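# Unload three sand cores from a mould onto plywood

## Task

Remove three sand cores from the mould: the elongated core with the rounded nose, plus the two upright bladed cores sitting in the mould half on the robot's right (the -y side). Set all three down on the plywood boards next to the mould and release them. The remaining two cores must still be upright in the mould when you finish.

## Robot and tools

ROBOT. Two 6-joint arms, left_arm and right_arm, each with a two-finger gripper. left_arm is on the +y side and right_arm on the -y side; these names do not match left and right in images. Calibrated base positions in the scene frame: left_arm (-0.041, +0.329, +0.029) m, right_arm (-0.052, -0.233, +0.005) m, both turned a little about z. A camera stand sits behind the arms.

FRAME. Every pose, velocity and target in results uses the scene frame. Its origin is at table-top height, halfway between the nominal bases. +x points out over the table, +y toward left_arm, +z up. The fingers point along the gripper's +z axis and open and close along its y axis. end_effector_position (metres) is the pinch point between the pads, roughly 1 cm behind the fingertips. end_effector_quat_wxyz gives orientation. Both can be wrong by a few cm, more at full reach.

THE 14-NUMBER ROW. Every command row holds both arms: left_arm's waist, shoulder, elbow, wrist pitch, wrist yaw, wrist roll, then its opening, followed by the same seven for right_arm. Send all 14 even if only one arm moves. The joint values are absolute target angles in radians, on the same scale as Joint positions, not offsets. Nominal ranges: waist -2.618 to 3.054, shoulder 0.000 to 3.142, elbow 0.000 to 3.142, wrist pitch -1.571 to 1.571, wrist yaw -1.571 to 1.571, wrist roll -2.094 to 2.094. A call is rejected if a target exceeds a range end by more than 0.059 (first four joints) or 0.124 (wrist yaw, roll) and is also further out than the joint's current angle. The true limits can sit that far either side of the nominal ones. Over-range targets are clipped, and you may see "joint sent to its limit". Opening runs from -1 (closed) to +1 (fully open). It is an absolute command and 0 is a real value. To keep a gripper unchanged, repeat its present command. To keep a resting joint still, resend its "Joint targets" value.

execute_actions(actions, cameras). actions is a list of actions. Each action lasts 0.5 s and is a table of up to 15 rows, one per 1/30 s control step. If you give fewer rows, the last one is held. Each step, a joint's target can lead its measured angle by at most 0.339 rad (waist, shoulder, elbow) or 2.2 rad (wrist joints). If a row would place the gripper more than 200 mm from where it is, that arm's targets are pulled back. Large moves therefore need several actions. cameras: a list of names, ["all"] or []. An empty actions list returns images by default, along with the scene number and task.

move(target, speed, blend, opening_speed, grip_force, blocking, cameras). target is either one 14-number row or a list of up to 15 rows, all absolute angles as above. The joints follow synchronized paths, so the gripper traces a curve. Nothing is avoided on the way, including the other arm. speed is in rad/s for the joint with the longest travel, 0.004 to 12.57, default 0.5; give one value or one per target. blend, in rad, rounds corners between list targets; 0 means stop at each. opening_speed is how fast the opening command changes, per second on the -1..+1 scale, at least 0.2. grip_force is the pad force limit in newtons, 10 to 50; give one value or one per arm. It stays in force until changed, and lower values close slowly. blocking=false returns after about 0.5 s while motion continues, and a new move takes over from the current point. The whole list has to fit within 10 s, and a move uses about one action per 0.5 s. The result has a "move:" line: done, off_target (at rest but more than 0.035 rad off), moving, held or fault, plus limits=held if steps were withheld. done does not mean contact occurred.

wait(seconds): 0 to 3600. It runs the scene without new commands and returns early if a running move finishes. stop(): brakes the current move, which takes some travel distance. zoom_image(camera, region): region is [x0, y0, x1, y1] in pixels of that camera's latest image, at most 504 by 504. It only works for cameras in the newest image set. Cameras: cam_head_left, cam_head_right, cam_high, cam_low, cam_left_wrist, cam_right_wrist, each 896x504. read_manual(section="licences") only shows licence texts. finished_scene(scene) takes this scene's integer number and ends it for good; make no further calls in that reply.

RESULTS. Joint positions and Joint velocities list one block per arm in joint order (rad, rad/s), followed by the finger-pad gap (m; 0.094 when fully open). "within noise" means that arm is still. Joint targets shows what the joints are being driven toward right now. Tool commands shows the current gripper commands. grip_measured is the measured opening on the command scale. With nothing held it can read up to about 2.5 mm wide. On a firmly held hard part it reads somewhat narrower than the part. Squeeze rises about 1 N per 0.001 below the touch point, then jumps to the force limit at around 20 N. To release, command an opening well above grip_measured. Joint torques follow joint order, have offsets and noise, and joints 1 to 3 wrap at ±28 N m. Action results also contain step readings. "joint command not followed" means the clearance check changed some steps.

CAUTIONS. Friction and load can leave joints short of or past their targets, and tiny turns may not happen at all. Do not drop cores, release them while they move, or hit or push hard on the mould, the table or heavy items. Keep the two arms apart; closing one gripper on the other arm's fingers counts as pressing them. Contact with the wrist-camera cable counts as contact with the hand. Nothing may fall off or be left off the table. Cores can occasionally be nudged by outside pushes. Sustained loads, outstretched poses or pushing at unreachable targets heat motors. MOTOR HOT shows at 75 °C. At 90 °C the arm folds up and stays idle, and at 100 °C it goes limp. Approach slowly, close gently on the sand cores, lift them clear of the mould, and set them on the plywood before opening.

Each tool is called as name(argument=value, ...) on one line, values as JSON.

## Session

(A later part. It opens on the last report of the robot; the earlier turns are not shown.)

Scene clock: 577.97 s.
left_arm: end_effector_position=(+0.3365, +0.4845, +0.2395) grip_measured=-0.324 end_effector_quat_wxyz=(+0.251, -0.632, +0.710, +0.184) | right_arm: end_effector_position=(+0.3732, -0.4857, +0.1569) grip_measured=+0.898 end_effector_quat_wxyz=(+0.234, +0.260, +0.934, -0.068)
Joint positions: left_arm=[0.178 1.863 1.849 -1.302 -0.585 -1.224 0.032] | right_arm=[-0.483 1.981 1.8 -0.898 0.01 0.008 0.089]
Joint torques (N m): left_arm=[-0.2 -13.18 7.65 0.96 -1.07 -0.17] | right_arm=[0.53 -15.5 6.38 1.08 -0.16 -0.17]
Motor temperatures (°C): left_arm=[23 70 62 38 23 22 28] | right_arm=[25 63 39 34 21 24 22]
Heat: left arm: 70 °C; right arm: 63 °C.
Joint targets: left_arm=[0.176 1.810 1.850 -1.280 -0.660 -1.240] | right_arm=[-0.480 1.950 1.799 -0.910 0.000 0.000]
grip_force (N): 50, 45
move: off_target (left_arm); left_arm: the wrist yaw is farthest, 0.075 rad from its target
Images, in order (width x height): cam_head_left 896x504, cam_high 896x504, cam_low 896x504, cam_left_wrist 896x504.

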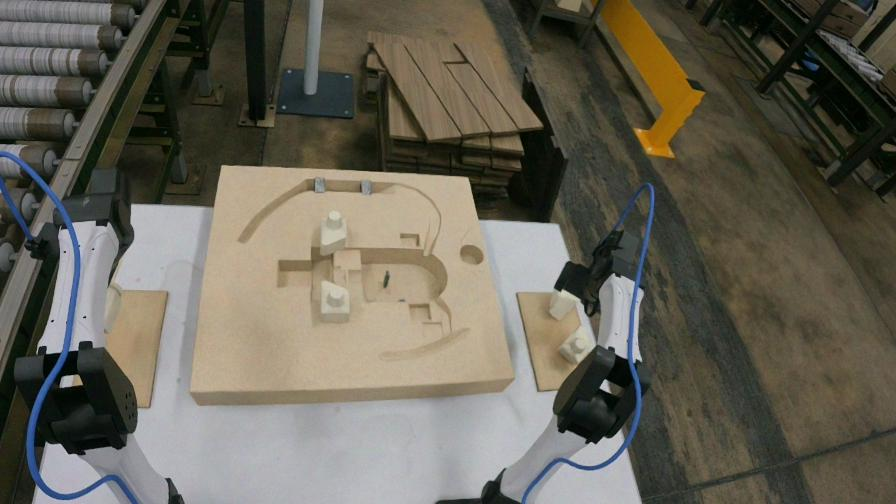

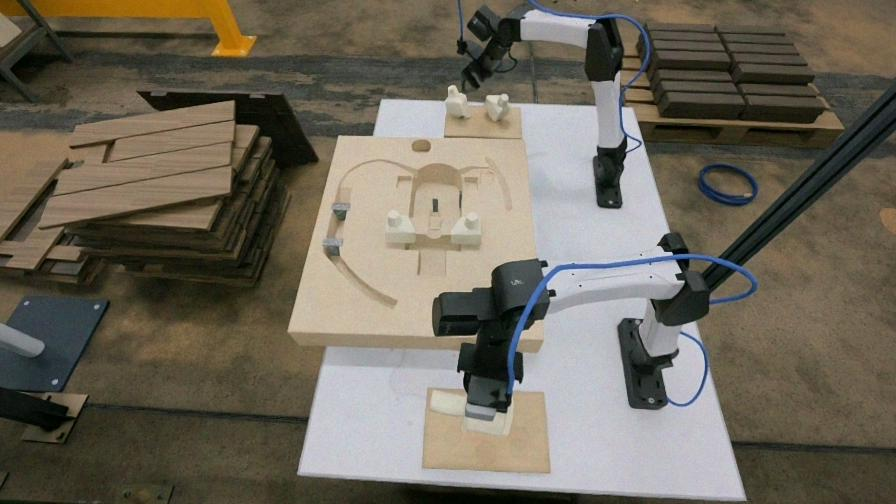

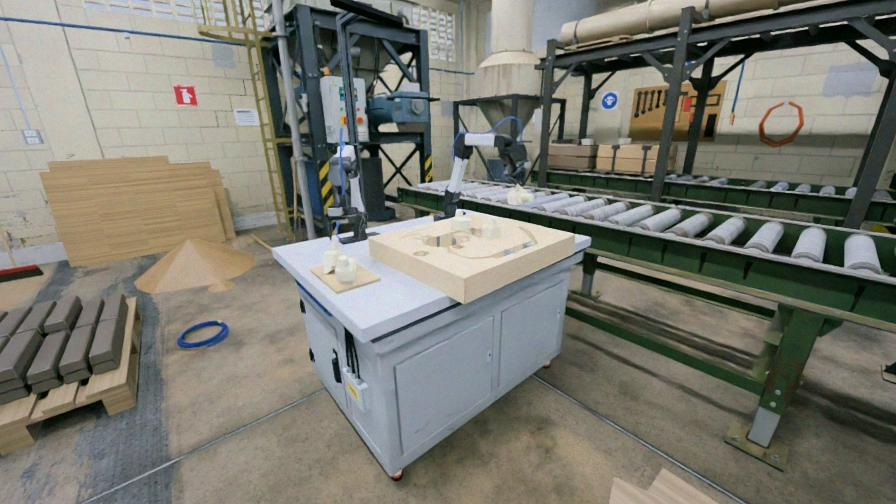

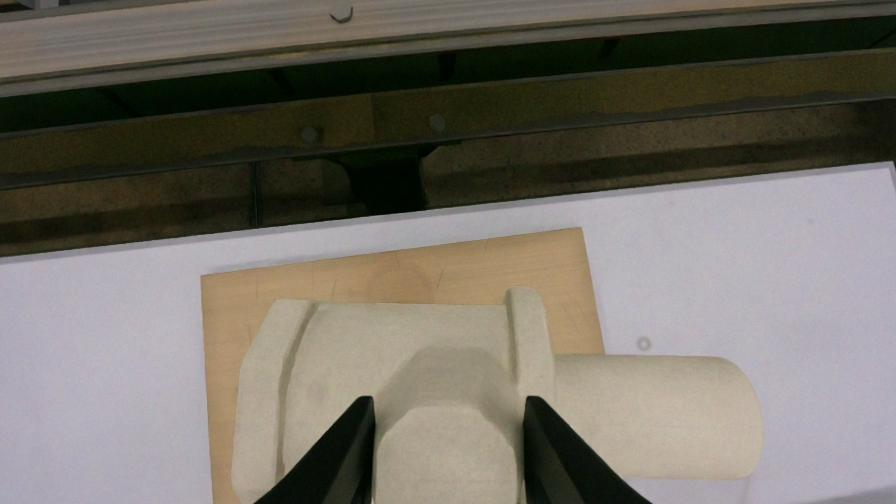

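move(target=[0.193,1.715,1.395,-0.97,-0.66,-1.24,-1,-0.48,1.9496,1.7995,-0.9099,0,0,0.9], speed=0.35, cameras=["cam_left_wrist","cam_high","cam_head_left"])

zoom_image(camera="cam_high", region=[380, 320, 600, 500])

zoom_image(camera="cam_head_left", region=[40, 200, 220, 430])

Scene clock: 596.30 s.
left_arm: end_effector_position=(+0.3028, +0.4831, +0.1539) grip_measured=-0.324 end_effector_quat_wxyz=(+0.229, -0.633, +0.713, +0.199) | right_arm: end_effector_position=(+0.3732, -0.4857, +0.1569) grip_measured=+0.898 end_effector_quat_wxyz=(+0.234, +0.260, +0.934, -0.068)
Joint positions: left_arm=[0.188 1.764 1.393 -0.999 -0.586 -1.227 0.032] | right_arm=[-0.483 1.981 1.8 -0.898 0.01 0.008 0.089]
Joint torques (N m): left_arm=[0.39 -12 7.47 0.96 -1.06 -0.11] | right_arm=[0.64 -15.45 6.49 1.07 -0.11 -0.15]
Motor temperatures (°C): left_arm=[23 77 56 36 24 22 28] | right_arm=[25 64 38 34 21 24 22]
Heat: left arm: 77 °C; right arm: 64 °C. Fold the left arm in close to its base, or ease its load, before you think long.
Joint targets: left_arm=[0.193 1.715 1.395 -0.970 -0.660 -1.240] | right_arm=[-0.480 1.950 1.799 -0.910 0.000 0.000]
MOTOR HOT: the shoulder of the left arm reports 77 °C; the controller's stop level is 90 °C. To cool a motor, set the load down, stop pushing, or move to a pose that needs little force.
grip_force (N): 50, 45
move: off_target (left_arm); left_arm: the wrist yaw is farthest, 0.074 rad from its target
Images, in order (width x height): cam_head_left 896x504, cam_high 896x504, cam_left_wrist 896x504.

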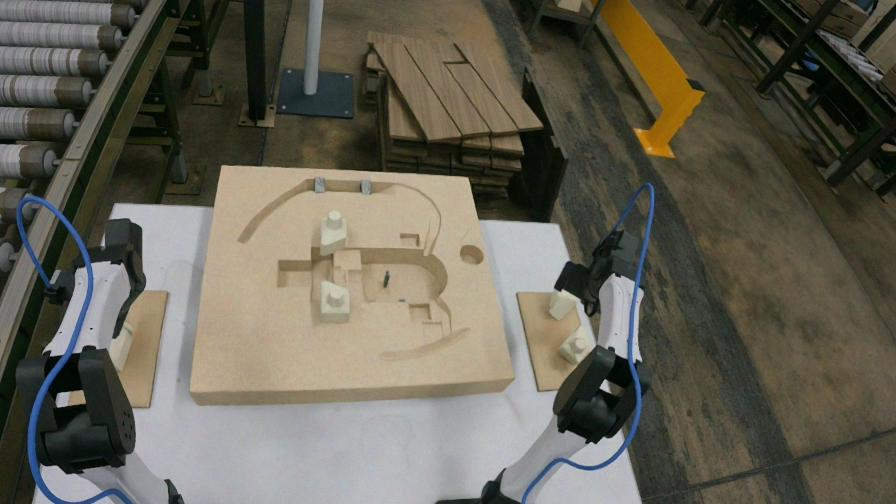

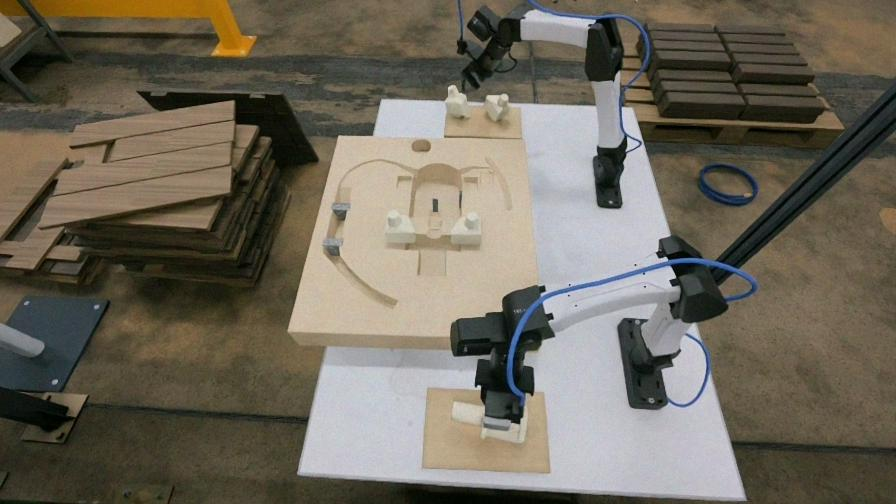

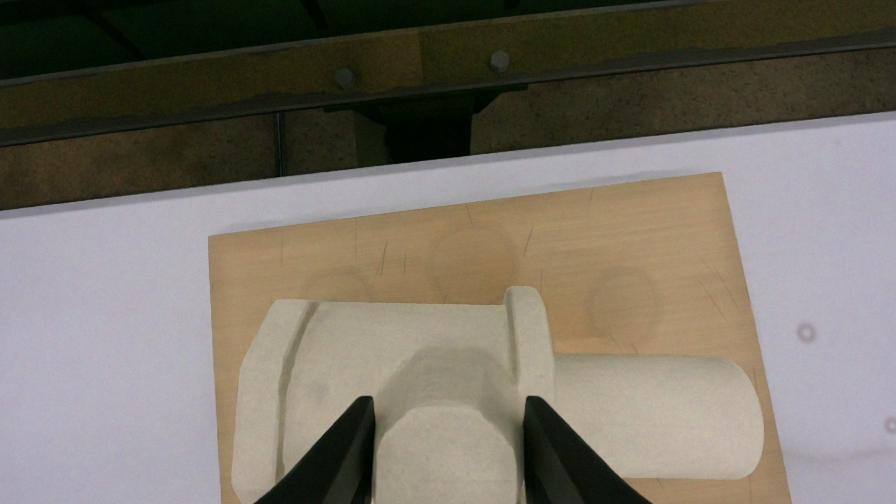

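Scaled by 2.291 from the camera's image (finer frame: 1280x720).

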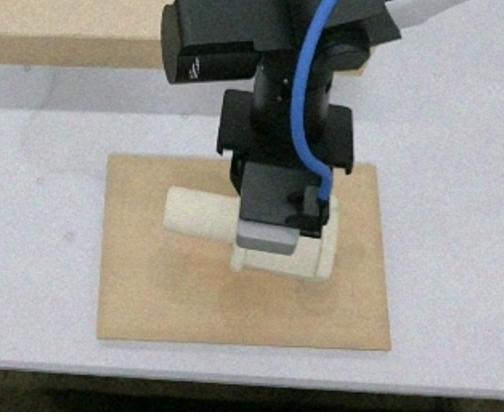

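Scaled by 2.191 from the camera's image (finer frame: 1280x720).

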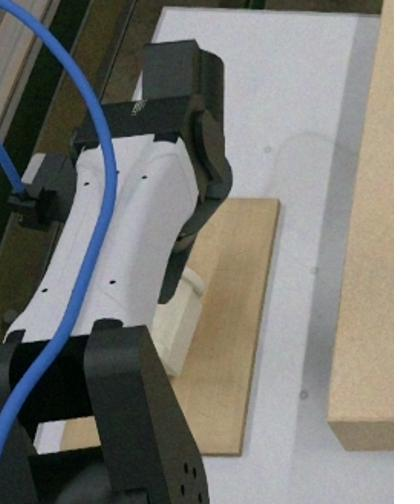

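move(target=[0.193,1.732,1.315,-0.872,-0.66,-1.24,-1,-0.48,1.9496,1.7995,-0.9099,0,0,0.9], speed=0.15, cameras=["cam_high"])

zoom_image(camera="cam_high", region=[400, 360, 560, 490])

Scene clock: 604.10 s.
left_arm: end_effector_position=(+0.3028, +0.4831, +0.1351) grip_measured=-0.324 end_effector_quat_wxyz=(+0.235, -0.634, +0.710, +0.195) | right_arm: end_effector_position=(+0.3732, -0.4857, +0.1569) grip_measured=+0.898 end_effector_quat_wxyz=(+0.234, +0.260, +0.934, -0.068)
Joint positions: left_arm=[0.188 1.763 1.314 -0.904 -0.586 -1.227 0.032] | right_arm=[-0.483 1.981 1.8 -0.898 0.01 0.008 0.089]
Joint torques (N m): left_arm=[0.42 -10.44 7.41 1.01 -1.07 -0.1] | right_arm=[0.61 -15.49 6.56 1.07 -0.12 -0.16]
Motor temperatures (°C): left_arm=[23 74 55 36 24 22 28] | right_arm=[25 64 38 34 21 24 22]
Heat: left arm: 74 °C; right arm: 64 °C. Fold the left arm in close to its base, or ease its load, before you think long.
Joint targets: left_arm=[0.193 1.732 1.315 -0.872 -0.660 -1.240] | right_arm=[-0.480 1.950 1.799 -0.910 0.000 0.000]
MOTOR HOT: still on. The shoulder of the left arm reports 74 °C.
grip_force (N): 50, 45
move: off_target (left_arm); left_arm: the wrist yaw is farthest, 0.074 rad from its target

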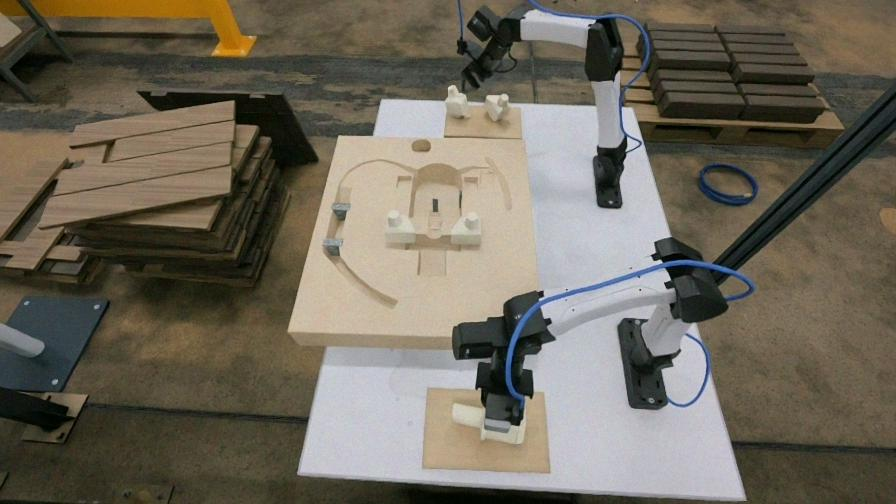

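Scaled by 3.150 from the camera's image (finer frame: 1280x720).

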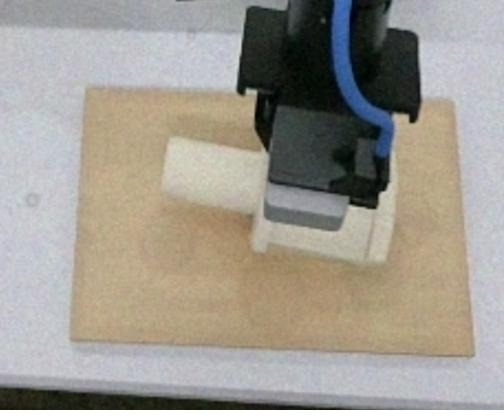

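move(target=[0.193,1.741,1.287,-0.838,-0.66,-1.24,-1,-0.48,1.9496,1.7995,-0.9099,0,0,0.9], speed=0.1)

move(target=[0.193,1.749,1.263,-0.804,-0.66,-1.24,-1,-0.48,1.9496,1.7995,-0.9099,0,0,0.9], speed=0.1, cameras=["cam_high", "cam_left_wrist"])

zoom_image(camera="cam_high", region=[400, 360, 560, 490])

Scene clock: 609.93 s.
left_arm: end_effector_position=(+0.3023, +0.4830, +0.1285) grip_measured=-0.324 end_effector_quat_wxyz=(+0.237, -0.634, +0.710, +0.194) | right_arm: end_effector_position=(+0.3732, -0.4857, +0.1569) grip_measured=+0.898 end_effector_quat_wxyz=(+0.234, +0.260, +0.934, -0.068)
Joint positions: left_arm=[0.188 1.763 1.286 -0.871 -0.586 -1.227 0.032] | right_arm=[-0.483 1.981 1.8 -0.898 0.01 0.008 0.089]
Joint torques (N m): left_arm=[0.43 -9.58 7.39 1.02 -1.06 -0.14] | right_arm=[0.57 -15.51 6.63 1.03 -0.12 -0.16]
Motor temperatures (°C): left_arm=[23 72 53 35 24 22 28] | right_arm=[25 64 38 34 21 24 22]
Heat: left arm: 72 °C; right arm: 64 °C. Fold the left arm in close to its base, or ease its load, before you think long.
Joint targets: left_arm=[0.193 1.741 1.287 -0.838 -0.660 -1.240] | right_arm=[-0.480 1.950 1.799 -0.910 0.000 0.000]
MOTOR HOT: still on. The shoulder of the left arm reports 72 °C.
grip_force (N): 50, 45
move: off_target (left_arm); left_arm: the wrist yaw is farthest, 0.074 rad from its target

Scene clock: 610.60 s.
left_arm: end_effector_position=(+0.3027, +0.4844, +0.1262) grip_measured=-0.324 end_effector_quat_wxyz=(-0.242, +0.635, -0.707, -0.195) | right_arm: end_effector_position=(+0.3732, -0.4857, +0.1569) grip_measured=+0.898 end_effector_quat_wxyz=(+0.234, +0.260, +0.934, -0.068)
Joint positions: left_arm=[0.188 1.763 1.272 -0.849 -0.595 -1.227 0.032] | right_arm=[-0.483 1.981 1.8 -0.898 0.01 0.008 0.089]
Joint torques (N m): left_arm=[0.4 -8.92 6.54 1.16 -0.99 -0.1] | right_arm=[0.55 -15.5 6.64 1.09 -0.13 -0.14]
Motor temperatures (°C): left_arm=[23 72 53 35 24 22 28] | right_arm=[25 64 38 34 21 24 22]
Heat: left arm: 72 °C; right arm: 64 °C. Fold the left arm in close to its base, or ease its load, before you think long.
Joint targets: left_arm=[0.193 1.749 1.263 -0.804 -0.660 -1.240] | right_arm=[-0.480 1.950 1.799 -0.910 0.000 0.000]
MOTOR HOT: still on. The shoulder of the left arm reports 72 °C.
grip_force (N): 50, 45
move: off_target (left_arm); left_arm: the wrist yaw is farthest, 0.065 rad from its target

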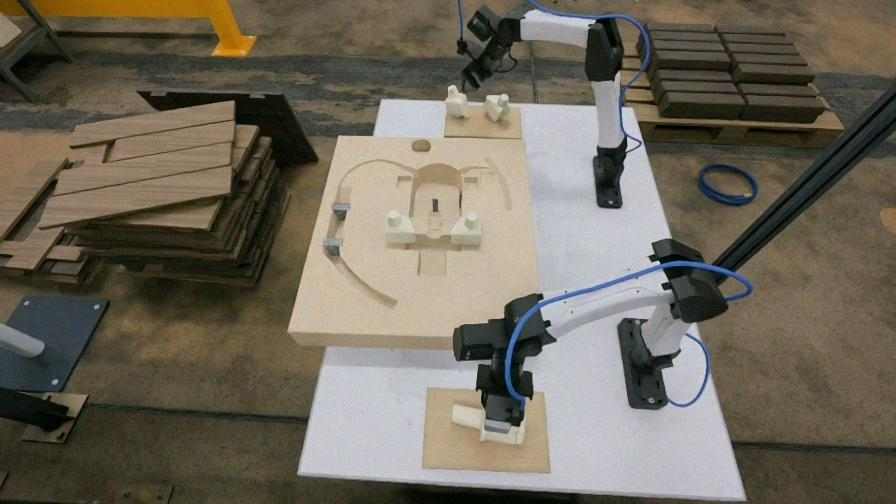

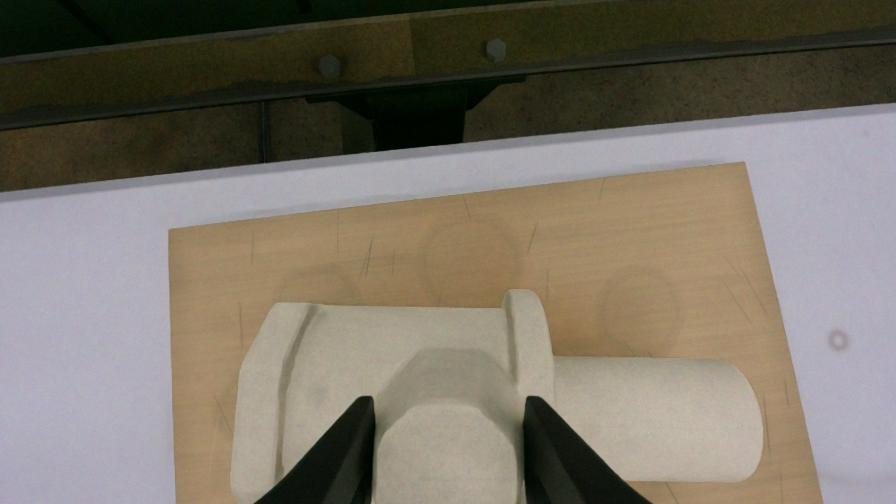

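Scaled by 3.150 from the camera's image (finer frame: 1280x720).

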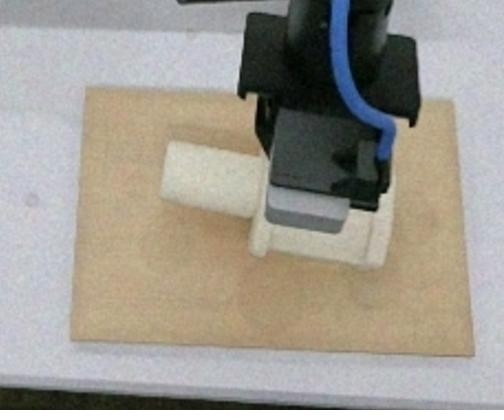

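move(target=[[0.193,1.753,1.245,-0.785,-0.64,-1.24,-1,-0.48,1.9496,1.7995,-0.9099,0,0,0.9],[0.193,1.753,1.245,-0.785,-0.64,-1.24,0.7,-0.48,1.9496,1.7995,-0.9099,0,0,0.9]], speed=0.1, opening_speed=0.5, cameras=["cam_high", "cam_left_wrist"])

zoom_image(camera="cam_high", region=[400, 360, 560, 490])

Scene clock: 619.20 s.
left_arm: end_effector_position=(+0.3098, +0.4888, +0.1281) grip_measured=+0.699 end_effector_quat_wxyz=(-0.264, +0.637, -0.698, -0.194) | right_arm: end_effector_position=(+0.3732, -0.4857, +0.1569) grip_measured=+0.898 end_effector_quat_wxyz=(+0.234, +0.260, +0.934, -0.068)
Joint positions: left_arm=[0.188 1.763 1.262 -0.796 -0.617 -1.227 0.08] | right_arm=[-0.483 1.981 1.8 -0.898 0.01 0.008 0.089]
Joint torques (N m): left_arm=[0.4 -8.65 5.89 0.91 -0.54 -0.09] | right_arm=[0.54 -15.65 6.54 1.07 -0.13 -0.18]
Motor temperatures (°C): left_arm=[23 69 51 35 24 22 28] | right_arm=[25 65 38 34 21 24 22]
Heat: left arm: 69 °C; right arm: 65 °C.
Joint targets: left_arm=[0.193 1.753 1.245 -0.785 -0.640 -1.240] | right_arm=[-0.480 1.950 1.799 -0.910 0.000 0.000]
MOTOR HOT: cleared for the motors of the left arm.
grip_force (N): 50, 45
move: done; target 2's new numbers were sent with left_arm's wrist pitch 0.055 rad from that target

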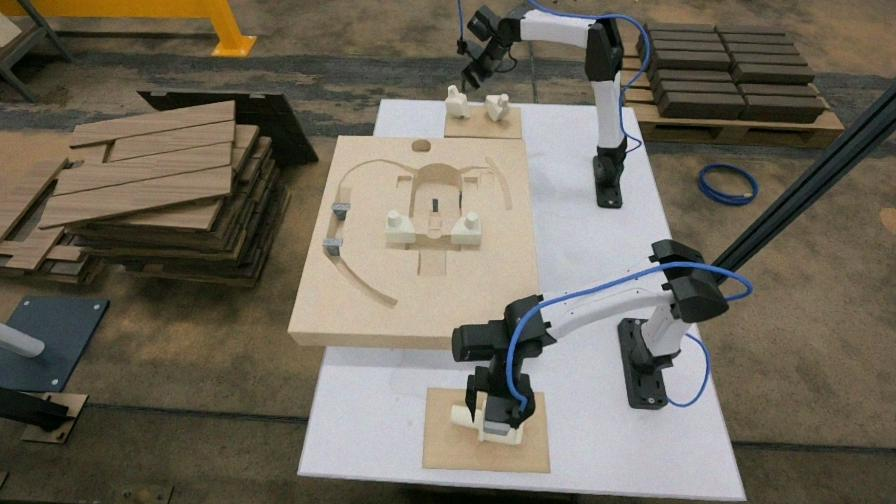

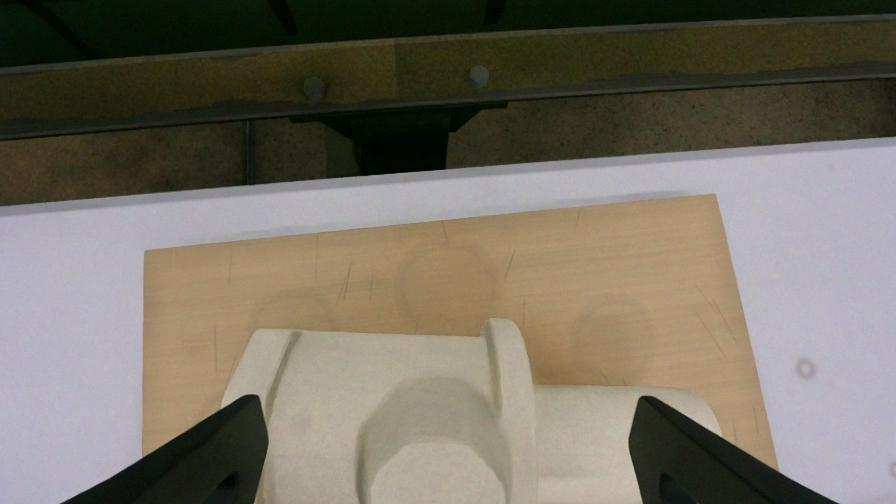

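Scaled by 3.150 from the camera's image (finer frame: 1280x720).

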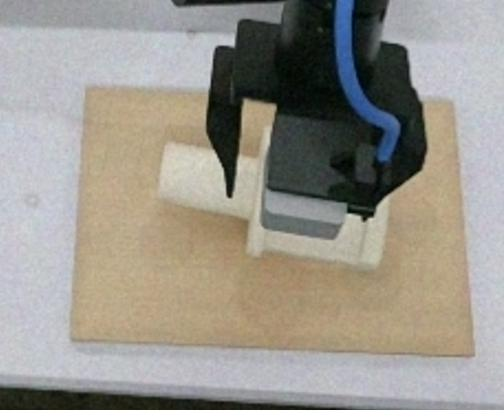

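move(target=[[0.193,1.73,1.395,-0.97,-0.64,-1.24,0.9,-0.48,1.9496,1.7995,-0.9099,0,0,0.9],[0.193,1.7751,1.7252,-1.3117,-0.64,-1.24,0.9,-0.48,1.9496,1.7995,-0.9099,0,0,0.9]], speed=0.4, blend=0.05, cameras=["cam_high", "cam_left_wrist","cam_head_left","cam_low"])

zoom_image(camera="cam_high", region=[400, 360, 560, 490])

Scene clock: 626.50 s.
left_arm: end_effector_position=(+0.3000, +0.4876, +0.2356) grip_measured=+0.899 end_effector_quat_wxyz=(+0.239, -0.632, +0.707, +0.211) | right_arm: end_effector_position=(+0.3732, -0.4857, +0.1569) grip_measured=+0.898 end_effector_quat_wxyz=(+0.234, +0.260, +0.934, -0.068)
Joint positions: left_arm=[0.188 1.759 1.699 -1.301 -0.62 -1.227 0.089] | right_arm=[-0.483 1.981 1.8 -0.898 0.01 0.008 0.089]
Joint torques (N m): left_arm=[0.38 -6.37 9.83 0.57 -0.51 -0.11] | right_arm=[0.5 -15.41 6.49 1.08 -0.11 -0.15]
Motor temperatures (°C): left_arm=[23 66 50 35 24 22 28] | right_arm=[25 65 38 34 21 24 22]
Heat: left arm: 66 °C; right arm: 65 °C.
Joint targets: left_arm=[0.193 1.775 1.725 -1.312 -0.640 -1.240] | right_arm=[-0.480 1.950 1.799 -0.910 0.000 0.000]
grip_force (N): 50, 45
move: done
Images, in order (width x height): cam_head_left 896x504, cam_high 896x504, cam_low 896x504, cam_left_wrist 896x504.

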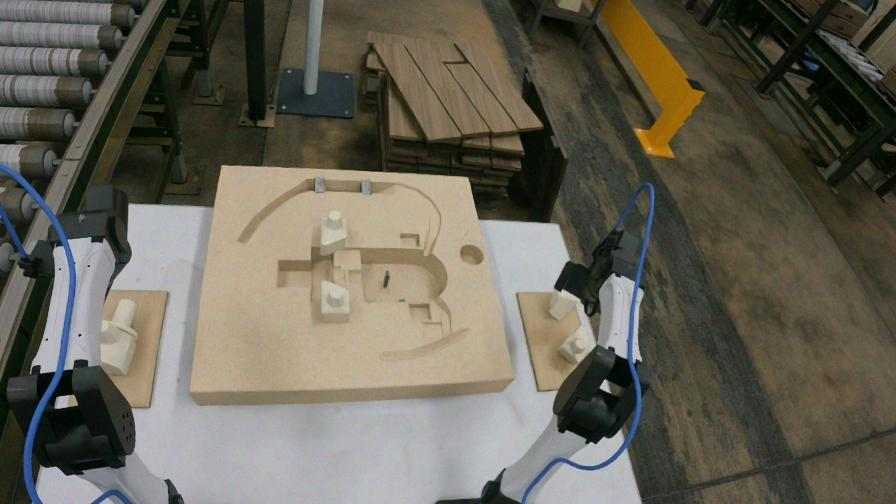

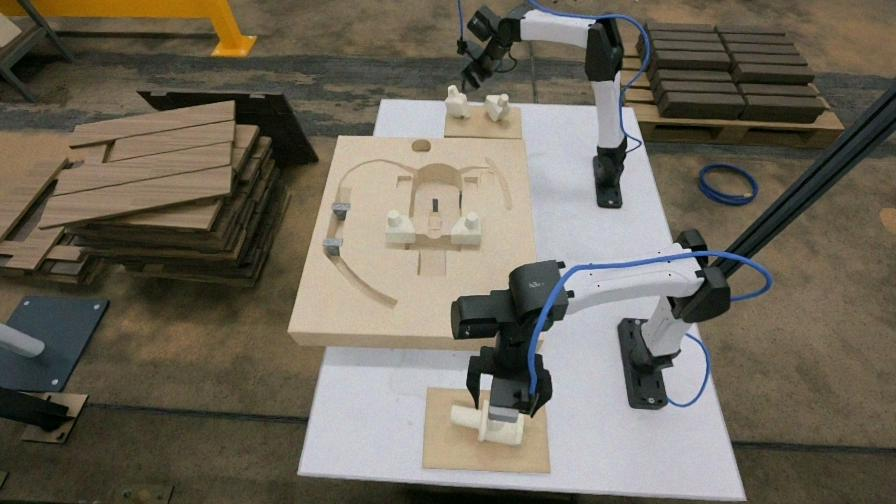

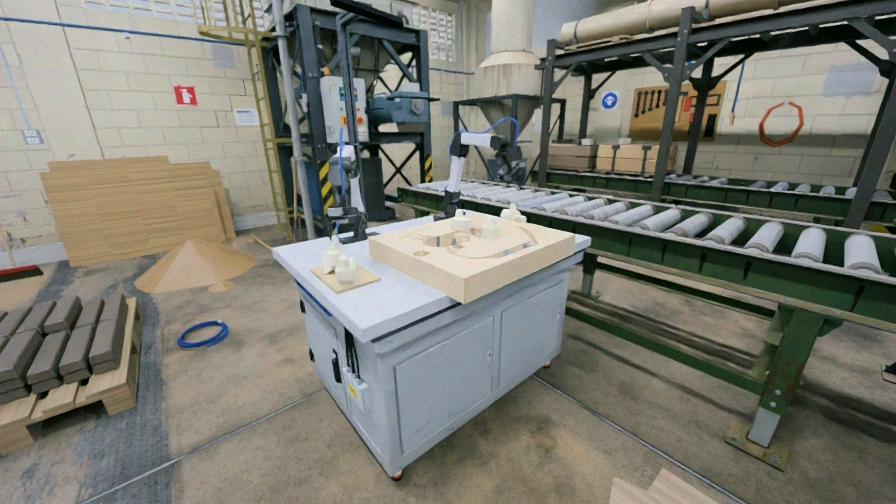

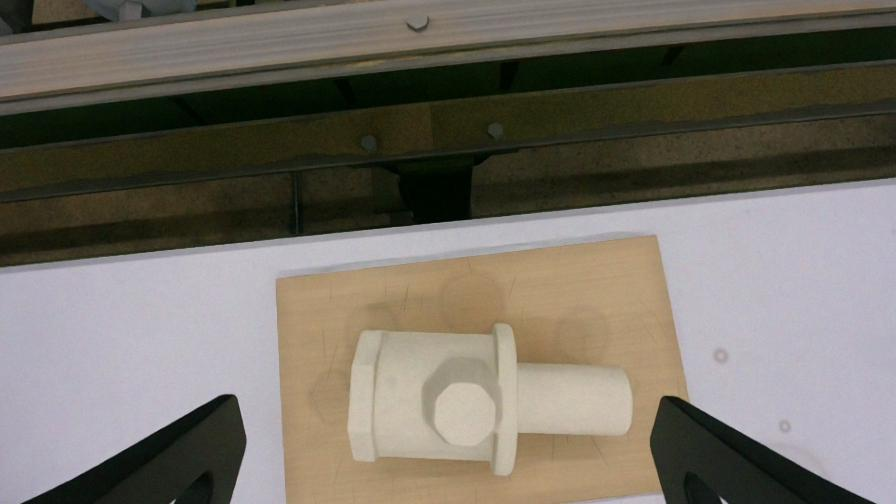

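Scaled by 3.150 from the camera's image (finer frame: 1280x720).

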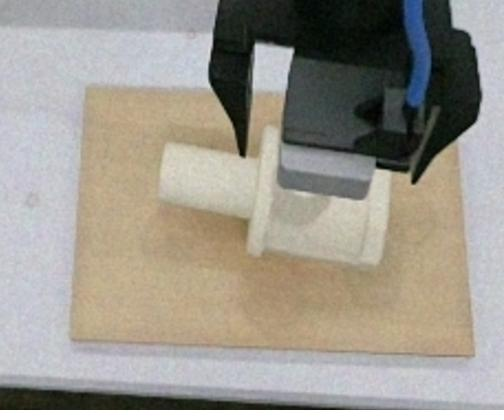

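finished_scene(scene=1)

The scene is finished: the task was done.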